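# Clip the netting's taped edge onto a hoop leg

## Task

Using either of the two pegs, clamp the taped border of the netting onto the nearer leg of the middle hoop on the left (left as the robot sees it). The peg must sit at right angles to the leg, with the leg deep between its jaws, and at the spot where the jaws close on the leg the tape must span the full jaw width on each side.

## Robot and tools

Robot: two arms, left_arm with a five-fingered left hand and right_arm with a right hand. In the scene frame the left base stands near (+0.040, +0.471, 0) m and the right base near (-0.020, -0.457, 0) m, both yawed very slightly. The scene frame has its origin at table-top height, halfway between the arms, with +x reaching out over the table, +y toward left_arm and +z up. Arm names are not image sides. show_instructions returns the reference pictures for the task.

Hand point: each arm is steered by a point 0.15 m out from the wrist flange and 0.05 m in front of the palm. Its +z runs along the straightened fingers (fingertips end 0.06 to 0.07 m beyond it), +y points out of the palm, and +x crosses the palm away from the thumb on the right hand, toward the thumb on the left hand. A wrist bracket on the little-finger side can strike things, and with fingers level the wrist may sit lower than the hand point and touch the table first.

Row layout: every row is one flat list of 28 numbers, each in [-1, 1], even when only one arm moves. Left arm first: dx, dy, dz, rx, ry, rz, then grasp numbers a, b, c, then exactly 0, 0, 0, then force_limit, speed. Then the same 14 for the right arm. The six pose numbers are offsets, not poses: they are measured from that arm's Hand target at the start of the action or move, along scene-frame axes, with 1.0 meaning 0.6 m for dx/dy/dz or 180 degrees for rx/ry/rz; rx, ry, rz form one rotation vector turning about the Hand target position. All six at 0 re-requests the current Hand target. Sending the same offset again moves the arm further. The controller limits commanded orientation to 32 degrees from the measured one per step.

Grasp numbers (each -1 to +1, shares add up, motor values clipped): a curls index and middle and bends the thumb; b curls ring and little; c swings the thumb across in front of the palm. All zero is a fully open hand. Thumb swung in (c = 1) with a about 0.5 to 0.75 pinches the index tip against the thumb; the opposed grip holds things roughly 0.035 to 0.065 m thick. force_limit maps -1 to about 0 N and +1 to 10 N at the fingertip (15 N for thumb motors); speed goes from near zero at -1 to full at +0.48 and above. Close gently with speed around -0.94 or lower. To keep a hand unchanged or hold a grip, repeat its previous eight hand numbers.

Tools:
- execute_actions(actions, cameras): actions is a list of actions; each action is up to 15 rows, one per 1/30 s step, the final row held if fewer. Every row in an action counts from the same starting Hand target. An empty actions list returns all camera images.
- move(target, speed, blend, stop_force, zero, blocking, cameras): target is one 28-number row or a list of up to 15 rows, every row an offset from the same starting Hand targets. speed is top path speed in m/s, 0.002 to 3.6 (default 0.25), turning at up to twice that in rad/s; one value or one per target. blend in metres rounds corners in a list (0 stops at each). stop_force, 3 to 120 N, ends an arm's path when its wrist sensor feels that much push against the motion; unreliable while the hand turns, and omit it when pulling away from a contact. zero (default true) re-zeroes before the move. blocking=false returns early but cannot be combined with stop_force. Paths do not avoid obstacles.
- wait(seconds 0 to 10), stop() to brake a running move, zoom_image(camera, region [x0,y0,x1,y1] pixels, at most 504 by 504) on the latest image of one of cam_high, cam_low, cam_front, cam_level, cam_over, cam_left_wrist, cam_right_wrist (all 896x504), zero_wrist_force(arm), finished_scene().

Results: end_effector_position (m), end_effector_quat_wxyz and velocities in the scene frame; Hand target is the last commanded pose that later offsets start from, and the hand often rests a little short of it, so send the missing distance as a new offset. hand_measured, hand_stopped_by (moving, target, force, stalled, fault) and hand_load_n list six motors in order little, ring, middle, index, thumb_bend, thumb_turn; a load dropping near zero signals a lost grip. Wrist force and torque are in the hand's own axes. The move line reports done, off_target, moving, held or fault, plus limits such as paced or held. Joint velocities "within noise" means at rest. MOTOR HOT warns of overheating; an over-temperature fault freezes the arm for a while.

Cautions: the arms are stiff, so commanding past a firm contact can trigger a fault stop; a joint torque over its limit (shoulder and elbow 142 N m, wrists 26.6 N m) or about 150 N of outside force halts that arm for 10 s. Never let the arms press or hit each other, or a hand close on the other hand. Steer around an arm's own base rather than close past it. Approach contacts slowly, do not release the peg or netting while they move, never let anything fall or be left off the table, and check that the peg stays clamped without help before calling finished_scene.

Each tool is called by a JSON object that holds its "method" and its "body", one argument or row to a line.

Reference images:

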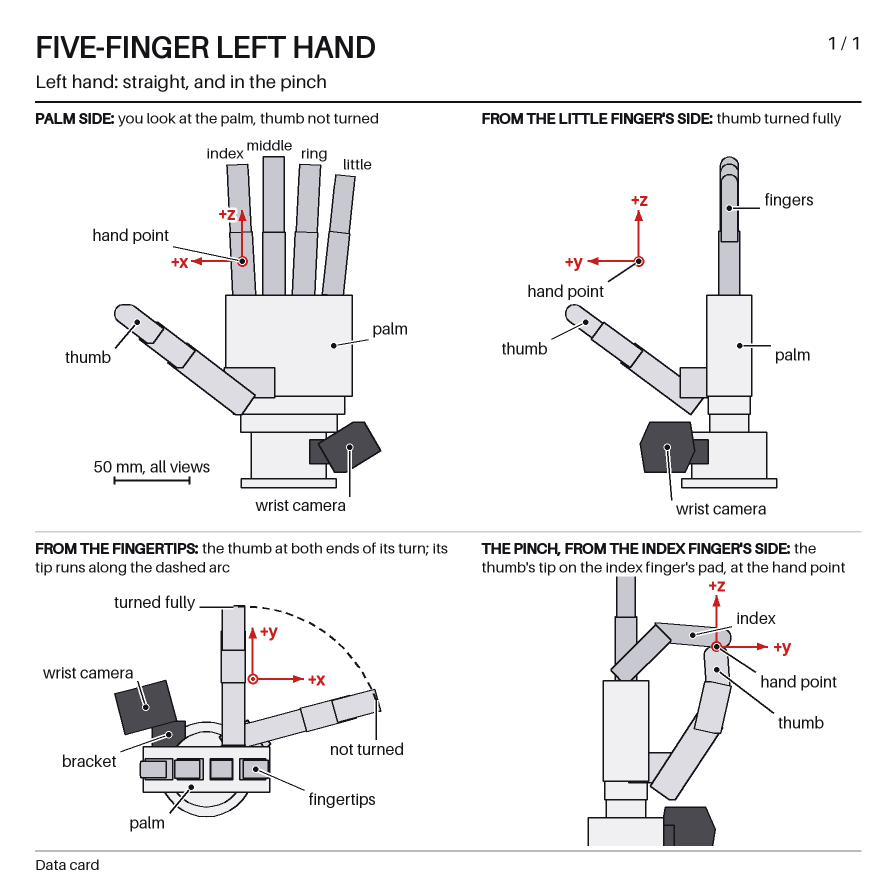

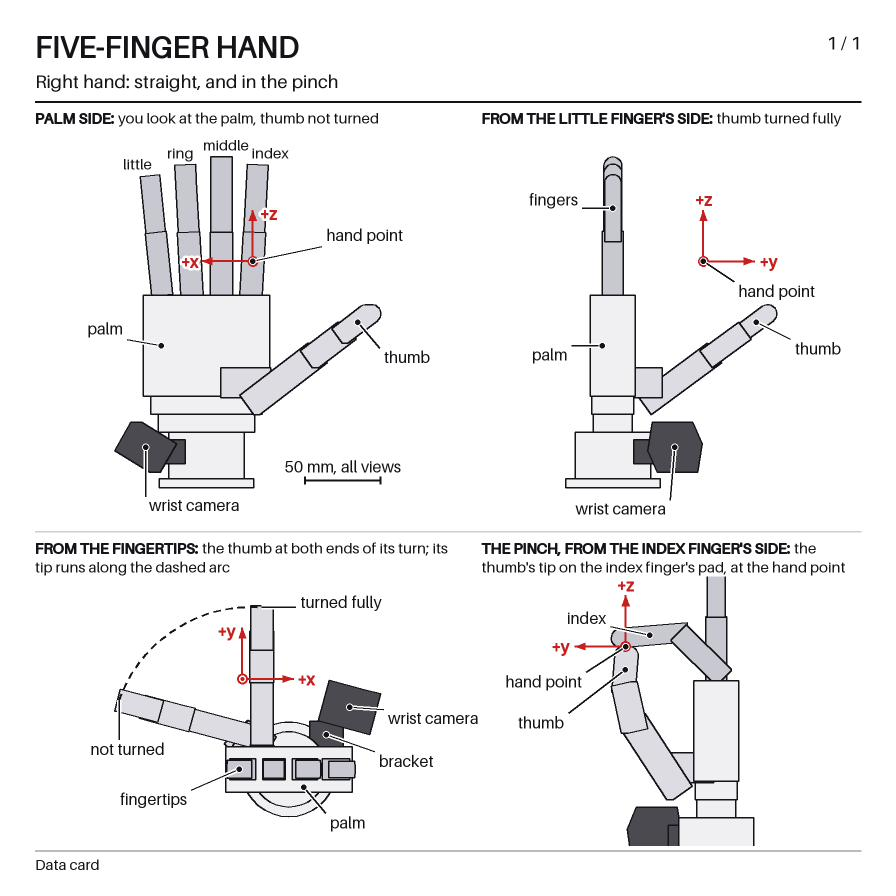

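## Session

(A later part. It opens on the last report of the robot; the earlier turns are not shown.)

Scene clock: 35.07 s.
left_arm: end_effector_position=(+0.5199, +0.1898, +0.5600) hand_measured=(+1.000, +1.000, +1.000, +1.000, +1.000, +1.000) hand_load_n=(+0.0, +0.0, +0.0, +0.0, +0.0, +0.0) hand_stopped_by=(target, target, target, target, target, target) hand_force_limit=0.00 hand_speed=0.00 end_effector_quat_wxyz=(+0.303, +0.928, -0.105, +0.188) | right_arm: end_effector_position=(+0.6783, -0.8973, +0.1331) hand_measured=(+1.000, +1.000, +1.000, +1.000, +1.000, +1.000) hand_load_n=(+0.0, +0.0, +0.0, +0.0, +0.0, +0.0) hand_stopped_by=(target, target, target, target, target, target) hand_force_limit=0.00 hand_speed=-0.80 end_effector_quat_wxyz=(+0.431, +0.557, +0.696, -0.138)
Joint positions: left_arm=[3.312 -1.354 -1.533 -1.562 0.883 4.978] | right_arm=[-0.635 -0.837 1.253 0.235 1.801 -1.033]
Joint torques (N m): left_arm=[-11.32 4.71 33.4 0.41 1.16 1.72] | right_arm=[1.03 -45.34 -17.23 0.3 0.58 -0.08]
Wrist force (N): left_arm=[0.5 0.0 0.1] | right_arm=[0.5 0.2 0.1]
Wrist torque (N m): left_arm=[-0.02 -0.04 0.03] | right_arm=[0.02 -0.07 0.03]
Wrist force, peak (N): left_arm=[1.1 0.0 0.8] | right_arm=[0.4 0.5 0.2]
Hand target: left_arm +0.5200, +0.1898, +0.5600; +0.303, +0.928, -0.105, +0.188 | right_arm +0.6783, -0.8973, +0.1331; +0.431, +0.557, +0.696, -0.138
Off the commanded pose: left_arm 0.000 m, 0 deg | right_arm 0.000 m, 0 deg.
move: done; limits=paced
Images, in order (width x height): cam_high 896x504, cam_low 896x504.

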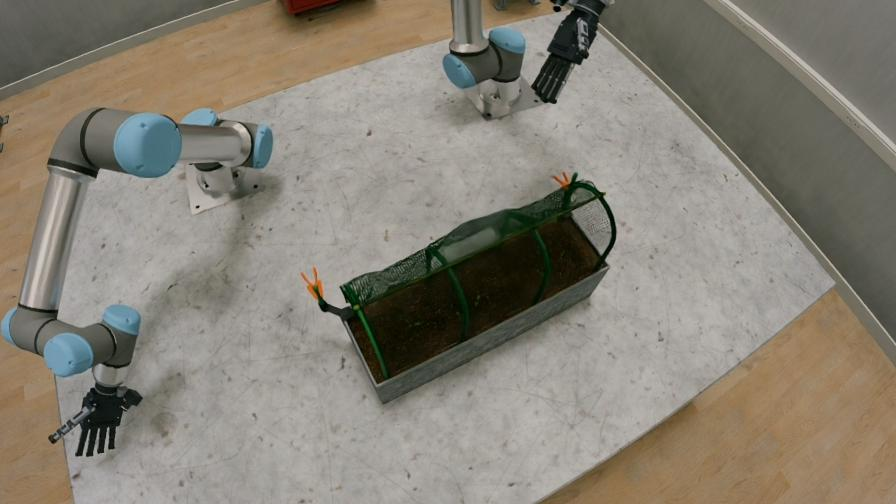

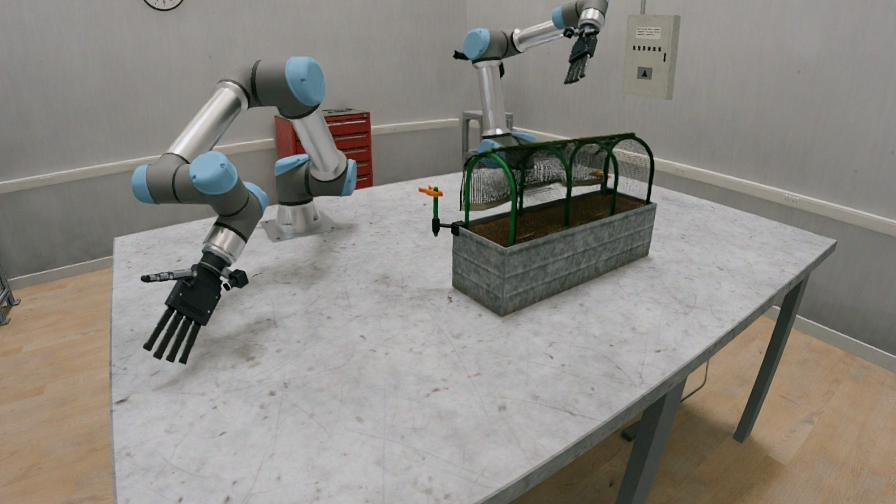

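{"method": "move", "body": {
  "target": [-0.167,0.383,-0.183,0.4751,0.0161,0.0449,0.25,0,1,0,0,0,0,0, 0,0,0,0,0,0,0,0,0,0,0,0,0,-0.8],
  "speed": 0.4,
  "cameras": ["all"]
}}

Scene clock: 38.60 s.
left_arm: end_effector_position=(+0.4198, +0.4195, +0.4503) hand_measured=(+1.000, +0.962, +0.650, +0.500, +0.462, -1.000) hand_load_n=(+0.0, +0.0, +0.0, +0.0, +0.0, +0.0) hand_stopped_by=(target, target, target, target, target, target) hand_force_limit=0.00 hand_speed=0.00 end_effector_quat_wxyz=(-0.417, +0.896, -0.138, +0.064) | right_arm: end_effector_position=(+0.6783, -0.8973, +0.1331) hand_measured=(+1.000, +1.000, +1.000, +1.000, +1.000, +1.000) hand_load_n=(+0.0, +0.0, +0.0, +0.0, +0.0, +0.0) hand_stopped_by=(target, target, target, target, target, target) hand_force_limit=0.00 hand_speed=-0.80 end_effector_quat_wxyz=(+0.431, +0.557, +0.696, -0.138)
Joint positions: left_arm=[3.005 -1.209 -1.722 -1.624 2.432 4.918] | right_arm=[-0.635 -0.837 1.253 0.235 1.801 -1.033]
Joint torques (N m): left_arm=[-10.62 16.81 9.69 3.93 2.86 -1.85] | right_arm=[0.4 -45.2 -16.95 0.3 0.49 -0.02]
Wrist force (N): left_arm=[2.3 0.7 -2.0] | right_arm=[0.2 0.2 0.0]
Wrist torque (N m): left_arm=[0.21 -0.41 0.12] | right_arm=[0.04 -0.03 0.02]
Wrist force, peak (N): left_arm=[2.4 0.8 -2.1] | right_arm=[0.4 0.2 0.3]
Hand target: left_arm +0.4198, +0.4196, +0.4502; -0.418, +0.896, -0.138, +0.064 | right_arm +0.6783, -0.8973, +0.1331; +0.431, +0.557, +0.696, -0.138
Off the commanded pose: left_arm 0.000 m, 0 deg | right_arm 0.000 m, 0 deg.
move: done

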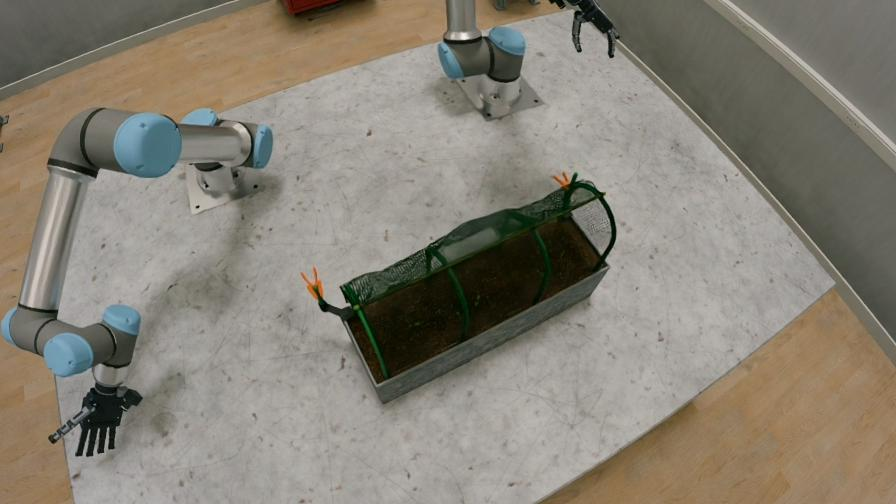

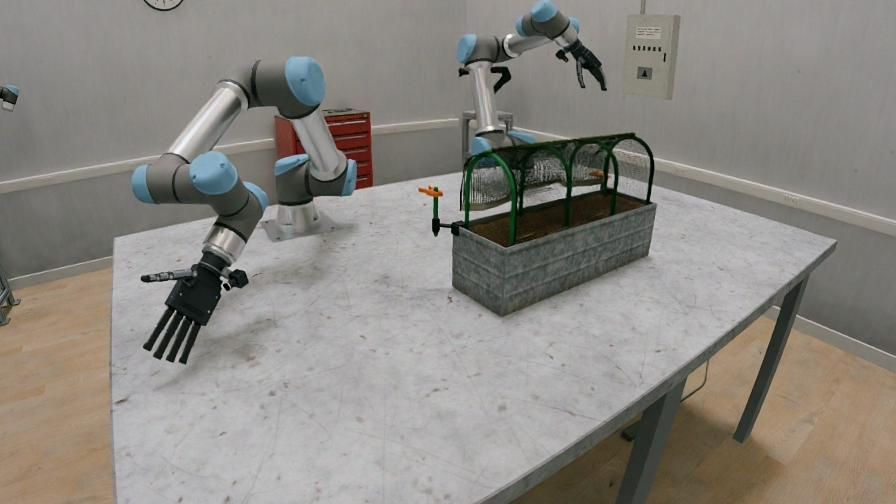

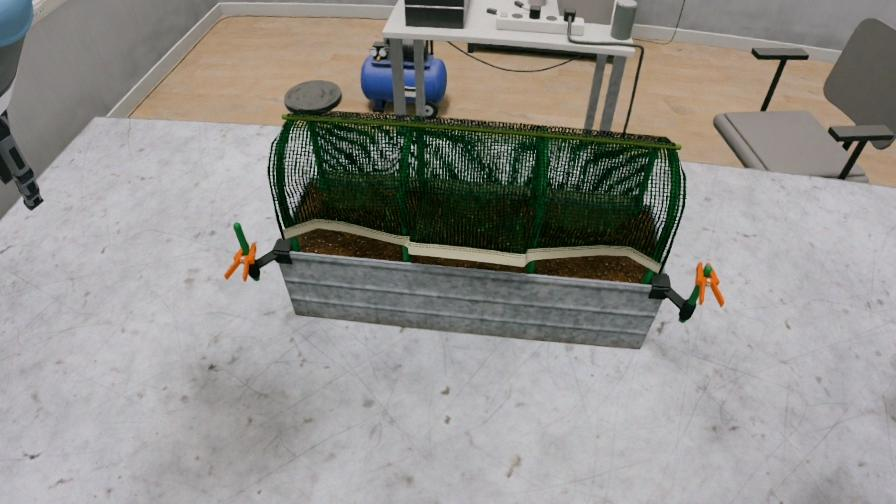

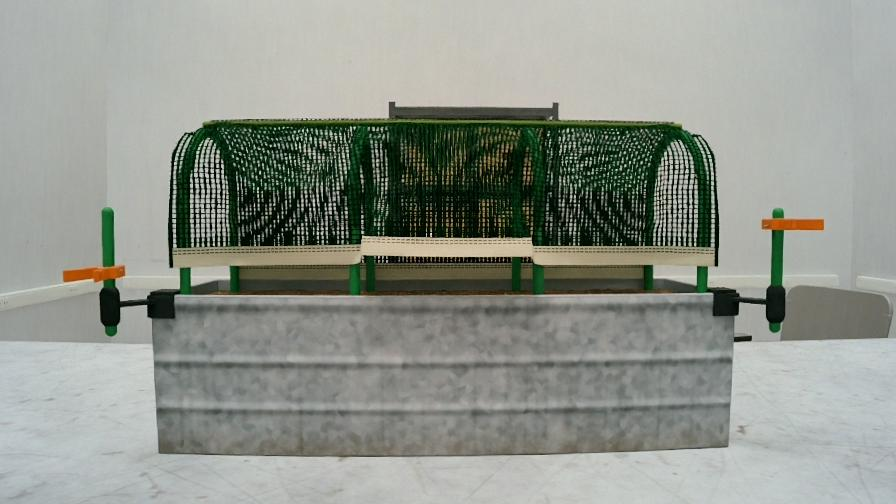

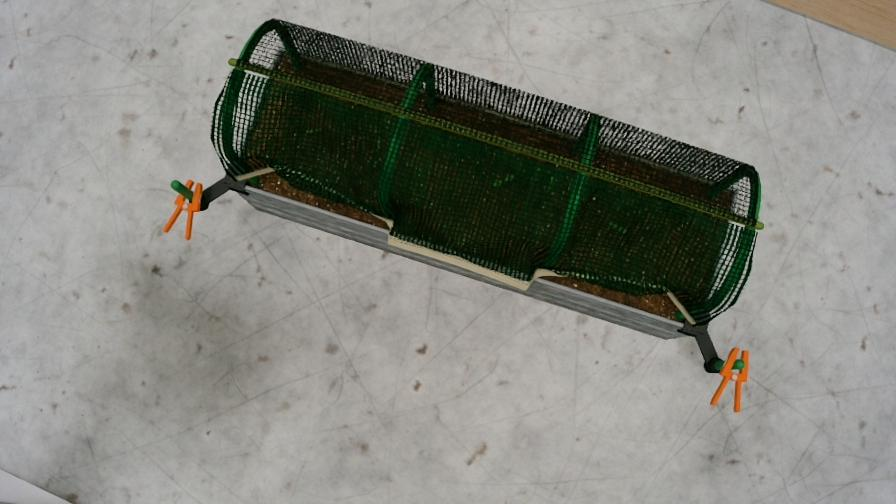

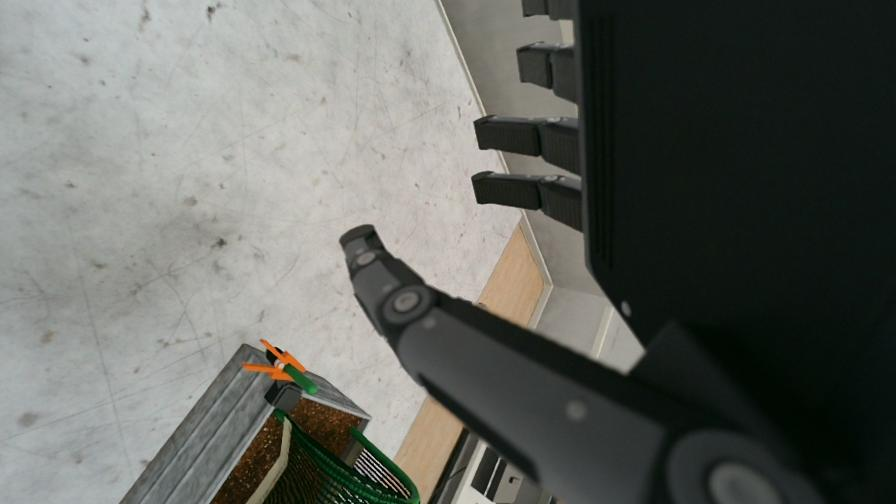

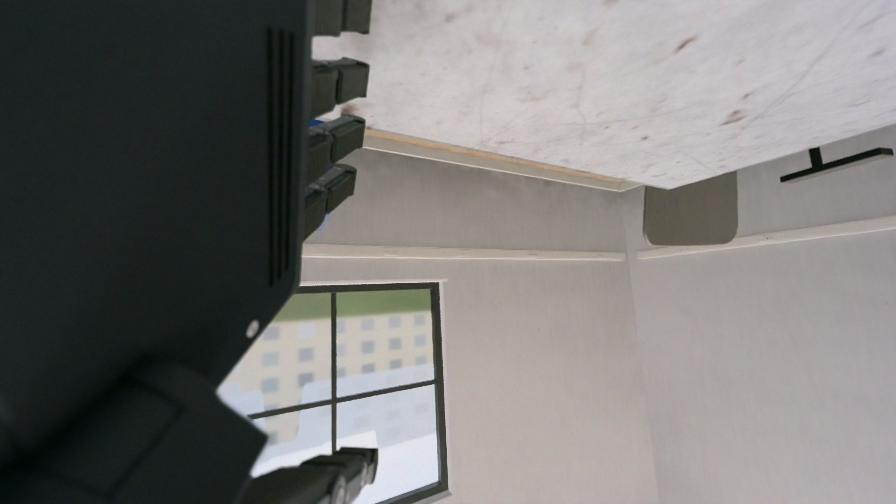

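{"method": "move", "body": {
  "target": [0.05,-0.2,-0.167,0,0,0,0.25,0,1,0,0,0,0,0, 0,0,0,0,0,0,0,0,0,0,0,0,0,-0.8],
  "speed": 0.3,
  "cameras": ["cam_front", "cam_level", "cam_over", "cam_left_wrist"]
}}

Scene clock: 40.23 s.
left_arm: end_effector_position=(+0.4497, +0.2997, +0.3501) hand_measured=(+1.000, +0.962, +0.650, +0.500, +0.462, -1.000) hand_load_n=(+0.0, +0.0, +0.0, +0.0, +0.0, +0.0) hand_stopped_by=(target, target, target, target, target, target) hand_force_limit=0.00 hand_speed=0.00 end_effector_quat_wxyz=(-0.418, +0.896, -0.138, +0.064) | right_arm: end_effector_position=(+0.6783, -0.8973, +0.1331) hand_measured=(+1.000, +1.000, +1.000, +1.000, +1.000, +1.000) hand_load_n=(+0.0, +0.0, +0.0, +0.0, +0.0, +0.0) hand_stopped_by=(target, target, target, target, target, target) hand_force_limit=0.00 hand_speed=-0.80 end_effector_quat_wxyz=(+0.431, +0.557, +0.696, -0.138)
Joint positions: left_arm=[2.73 -1.439 -1.729 -1.712 2.431 4.494] | right_arm=[-0.635 -0.837 1.253 0.235 1.801 -1.033]
Joint torques (N m): left_arm=[-9.94 8.81 33.72 0.33 -0.22 -1.79] | right_arm=[-0.03 -45 -17.3 0.39 0.57 -0.03]
Wrist force (N): left_arm=[2.3 1.2 -2.0] | right_arm=[0.1 0.1 0.1]
Wrist torque (N m): left_arm=[0.28 -0.40 0.07] | right_arm=[0.02 -0.03 0.01]
Wrist force, peak (N): left_arm=[2.4 2.4 -2.0] | right_arm=[0.2 0.4 0.4]
Hand target: left_arm +0.4498, +0.2996, +0.3500; -0.418, +0.896, -0.138, +0.064 | right_arm +0.6783, -0.8973, +0.1331; +0.431, +0.557, +0.696, -0.138
Off the commanded pose: left_arm 0.000 m, 0 deg | right_arm 0.000 m, 0 deg.
move: done
Images, in order (width x height): cam_front 896x504, cam_level 896x504, cam_over 896x504, cam_left_wrist 896x504.

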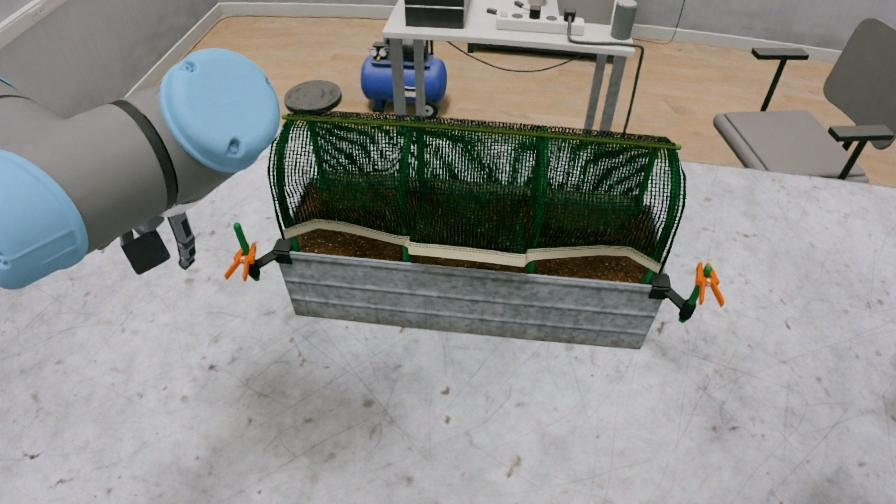

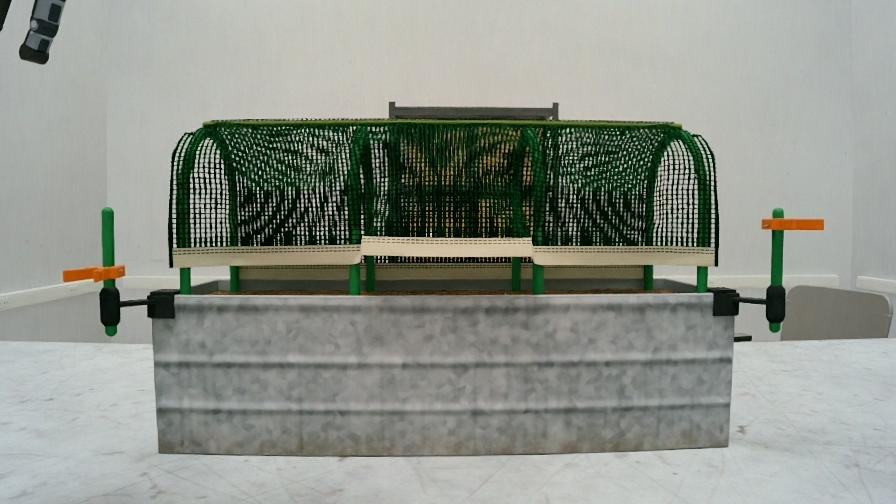

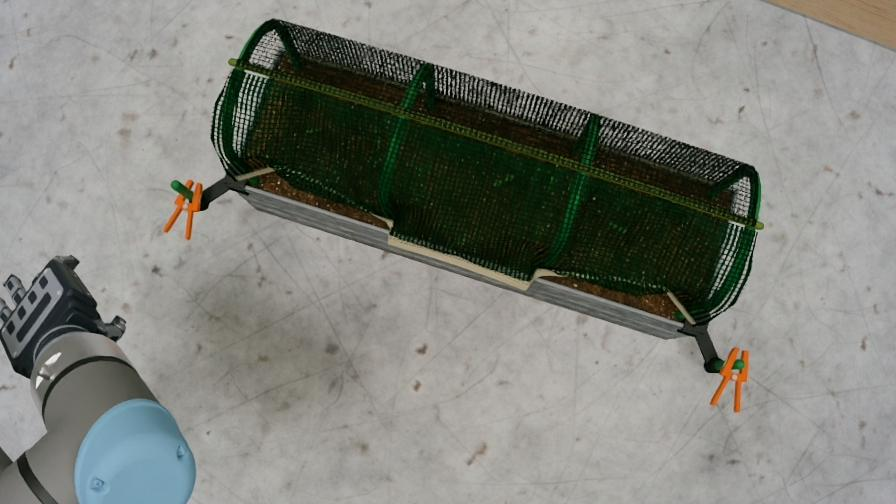

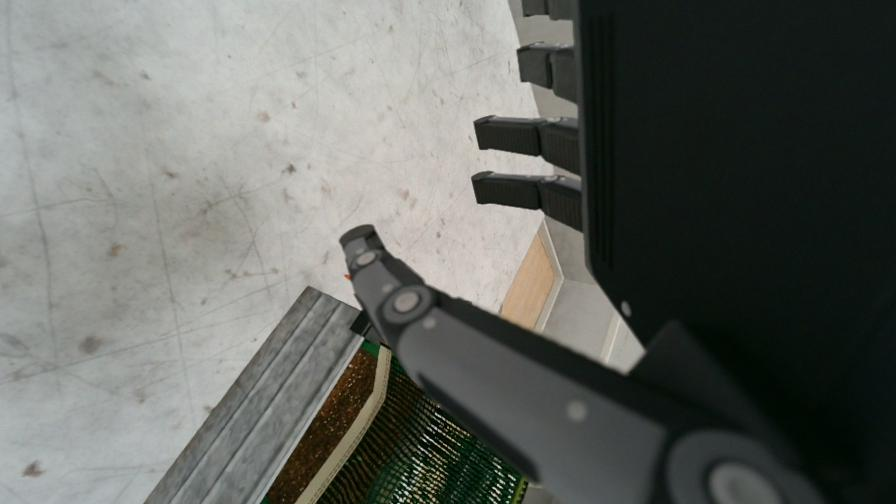

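{"method": "zoom_image", "body": {
  "camera": "cam_over",
  "region": [0, 160, 260, 400]
}}

{"method": "zoom_image", "body": {
  "camera": "cam_front",
  "region": [80, 160, 320, 320]
}}

Scaled by 1.938 from the camera's 896x504 image, which has a finer 1280x720 frame.

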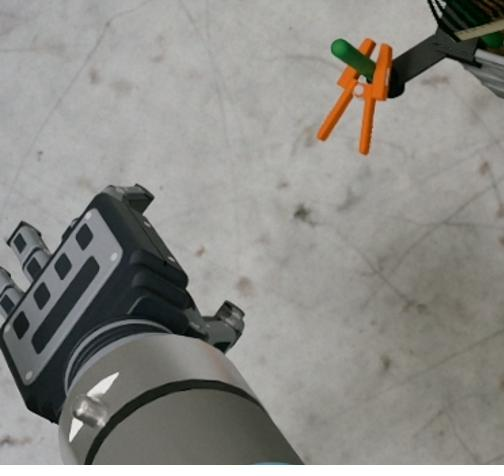

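Scaled by 2.100 from the camera's 896x504 image, which has a finer 1280x720 frame.

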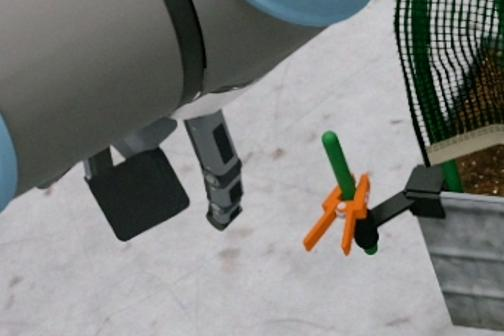

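{"method": "move", "body": {
  "target": [0.067,0.033,-0.033,0.045,-0.0008,0.183,0.25,0,1,0,0,0,0,0, 0,0,0,0,0,0,0,0,0,0,0,0,0,-0.8],
  "speed": 0.3,
  "cameras": ["cam_front", "cam_level", "cam_over", "cam_left_wrist"]
}}

Scene clock: 43.43 s.
left_arm: end_effector_position=(+0.4899, +0.3194, +0.3302) hand_measured=(+1.000, +0.962, +0.650, +0.500, +0.462, -1.000) hand_load_n=(+0.0, +0.0, +0.0, +0.0, +0.0, +0.0) hand_stopped_by=(target, target, target, target, target, target) hand_force_limit=0.00 hand_speed=0.00 end_effector_quat_wxyz=(-0.480, +0.867, +0.118, -0.065) end_effector_velocity=(+0.000, -0.001, +0.000) end_effector_angular_velocity=(+0.000, +0.002, +0.003) | right_arm: end_effector_position=(+0.6783, -0.8973, +0.1331) hand_measured=(+1.000, +1.000, +1.000, +1.000, +1.000, +1.000) hand_load_n=(+0.0, +0.0, +0.0, +0.0, -0.5, -0.5) hand_stopped_by=(target, target, target, target, target, target) hand_force_limit=0.00 hand_speed=-0.80 end_effector_quat_wxyz=(+0.431, +0.557, +0.696, -0.138)
Joint positions: left_arm=[2.792 -1.797 -1.327 -2.361 2.308 3.745] | right_arm=[-0.635 -0.837 1.253 0.235 1.801 -1.033]
Joint velocities: left_arm=[-0.001 -0.002 0.003 -0.005 -0.003 -0.003] | right_arm=[within noise]
Joint torques (N m): left_arm=[10.25 22.79 34.92 -0.92 -0.74 -1.9] | right_arm=[0.23 -45.02 -17.03 0.43 0.58 -0.04]
Wrist force (N): left_arm=[2.2 1.1 -2.0] | right_arm=[0.3 0.0 0.1]
Wrist torque (N m): left_arm=[0.26 -0.40 0.04] | right_arm=[0.00 -0.05 0.02]
Wrist force, peak (N): left_arm=[2.5 1.4 -2.2] | right_arm=[0.3 0.2 0.4]
Hand target: left_arm +0.4900, +0.3194, +0.3302; -0.480, +0.867, +0.118, -0.065 | right_arm +0.6783, -0.8973, +0.1331; +0.431, +0.557, +0.696, -0.138
Off the commanded pose: left_arm 0.000 m, 0 deg | right_arm 0.000 m, 0 deg.
move: done
Images, in order (width x height): cam_front 896x504, cam_level 896x504, cam_over 896x504, cam_left_wrist 896x504.

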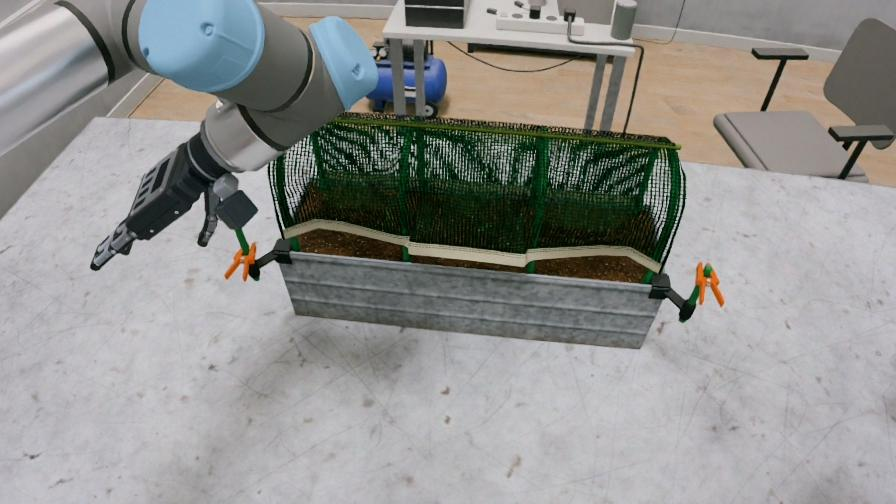

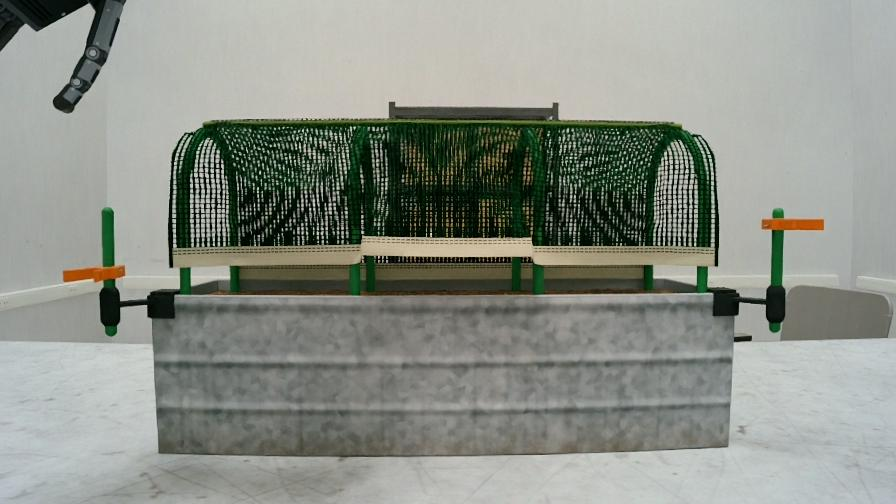

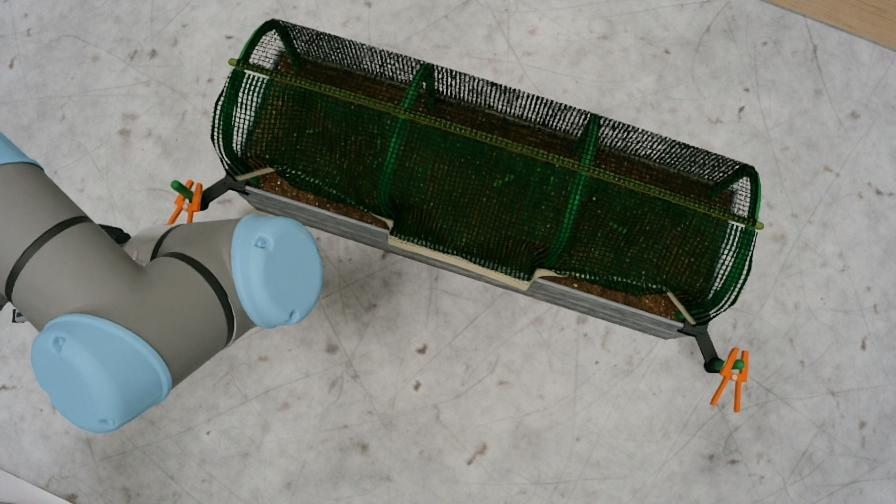

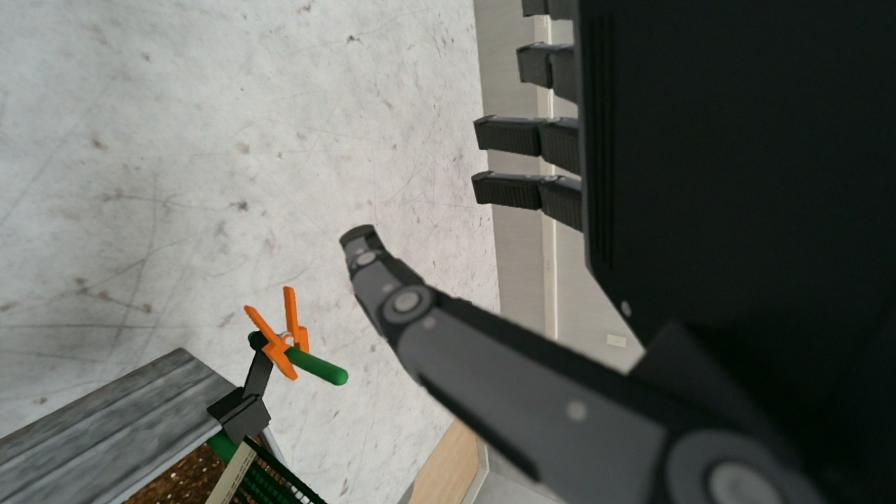

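{"method": "move", "body": {
  "target": [0.0833,0.0333,-0.05,0,0,0,0.25,0,1,0,0,0,0,0, 0,0,0,0,0,0,0,0,0,0,0,0,0,-0.8],
  "speed": 0.2,
  "cameras": ["cam_front", "cam_level", "cam_over", "cam_left_wrist", "cam_high", "cam_low"]
}}

{"method": "zoom_image", "body": {
  "camera": "cam_left_wrist",
  "region": [150, 200, 430, 480]
}}

Scene clock: 47.27 s.
left_arm: end_effector_position=(+0.5397, +0.3393, +0.3003) hand_measured=(+1.000, +0.962, +0.650, +0.500, +0.462, -1.000) hand_load_n=(+0.0, +0.0, +0.0, +0.0, +0.0, +0.0) hand_stopped_by=(target, target, target, target, target, target) hand_force_limit=0.00 hand_speed=0.00 end_effector_quat_wxyz=(-0.480, +0.867, +0.118, -0.065) | right_arm: end_effector_position=(+0.6783, -0.8973, +0.1331) hand_measured=(+1.000, +1.000, +1.000, +1.000, +1.000, +1.000) hand_load_n=(+0.0, +0.0, +0.0, +0.0, +0.0, +0.0) hand_stopped_by=(target, target, target, target, target, target) hand_force_limit=0.00 hand_speed=-0.80 end_effector_quat_wxyz=(+0.431, +0.557, +0.696, -0.138)
Joint positions: left_arm=[2.855 -1.868 -1.32 -2.254 2.35 3.808] | right_arm=[-0.635 -0.837 1.253 0.235 1.801 -1.033]
Joint torques (N m): left_arm=[8.91 25.72 34.81 2.35 2.49 1.78] | right_arm=[0.28 -45.08 -17.31 0.39 0.61 -0.06]
Wrist force (N): left_arm=[2.4 1.1 -1.9] | right_arm=[0.1 0.3 -0.1]
Wrist torque (N m): left_arm=[0.24 -0.42 -0.17] | right_arm=[0.05 -0.01 0.01]
Wrist force, peak (N): left_arm=[3.0 1.4 -1.7] | right_arm=[-0.2 0.5 0.4]
Hand target: left_arm +0.5399, +0.3394, +0.3002; -0.480, +0.867, +0.118, -0.065 | right_arm +0.6783, -0.8973, +0.1331; +0.431, +0.557, +0.696, -0.138
Off the commanded pose: left_arm 0.000 m, 0 deg | right_arm 0.000 m, 0 deg.
move: done
Images, in order (width x height): cam_high 896x504, cam_low 896x504, cam_front 896x504, cam_level 896x504, cam_over 896x504, cam_left_wrist 896x504.

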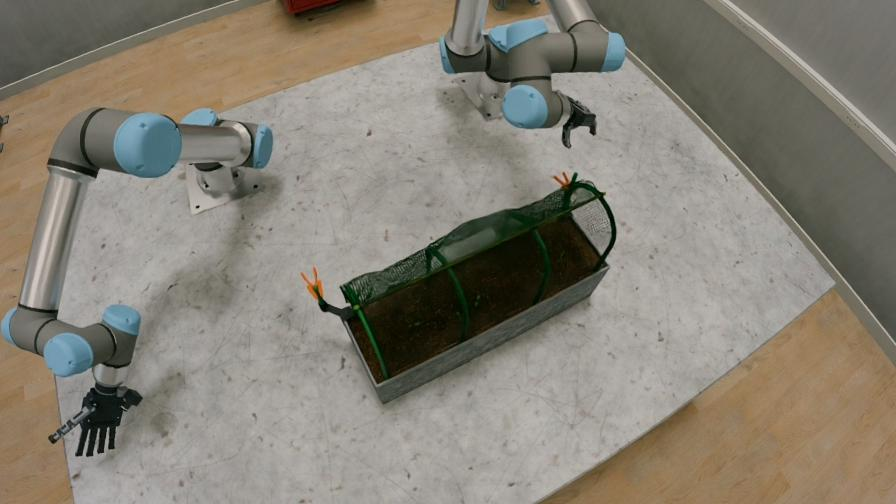

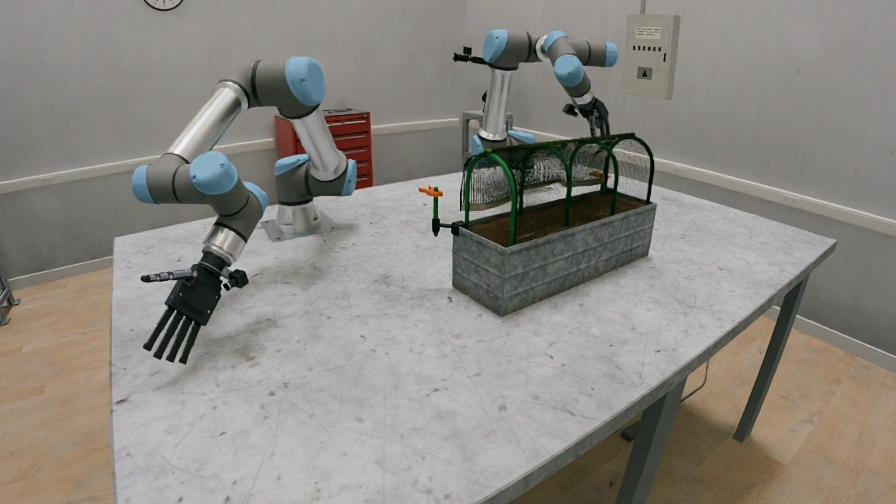

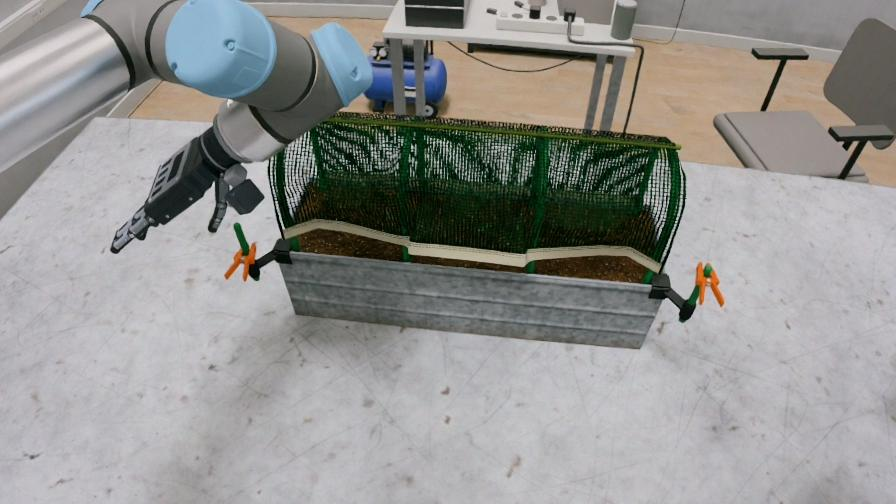

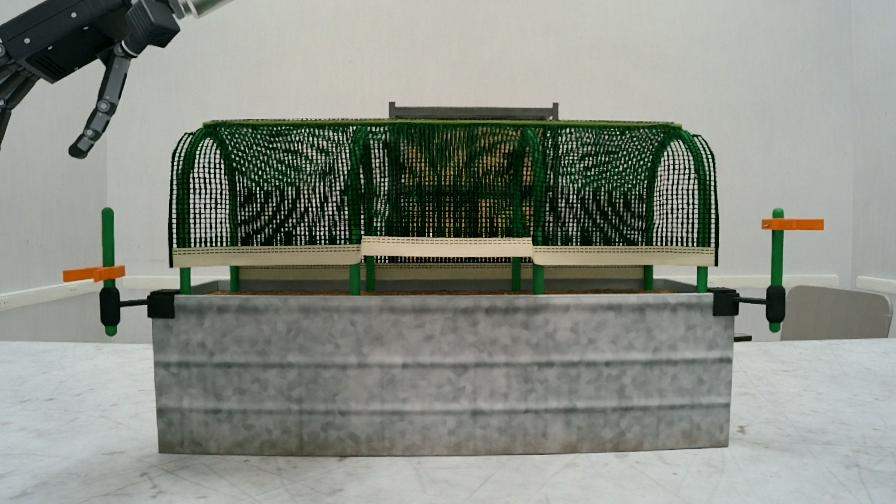

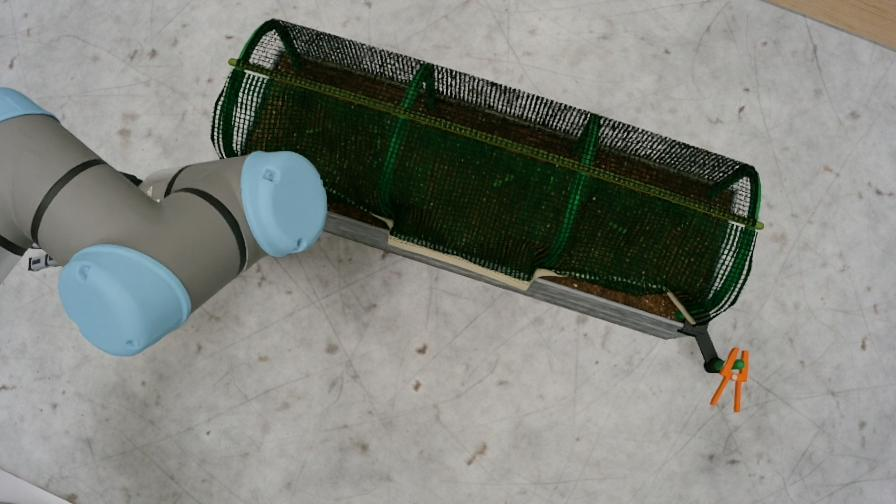

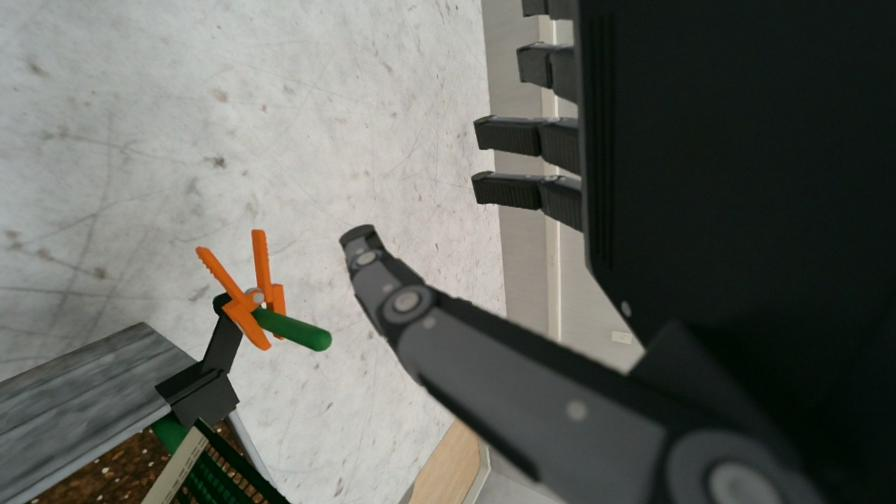

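Scaled by 1.800 from the camera's 896x504 image, which has a finer 1280x720 frame.

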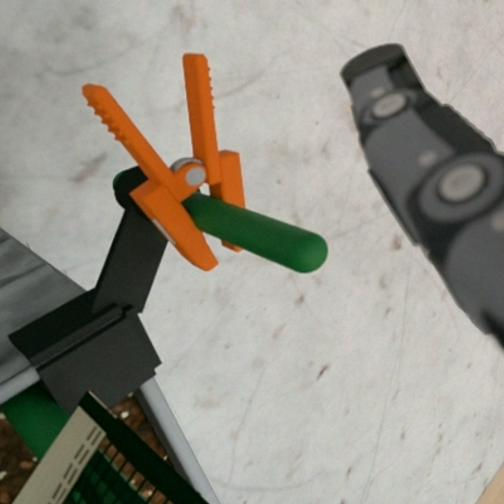

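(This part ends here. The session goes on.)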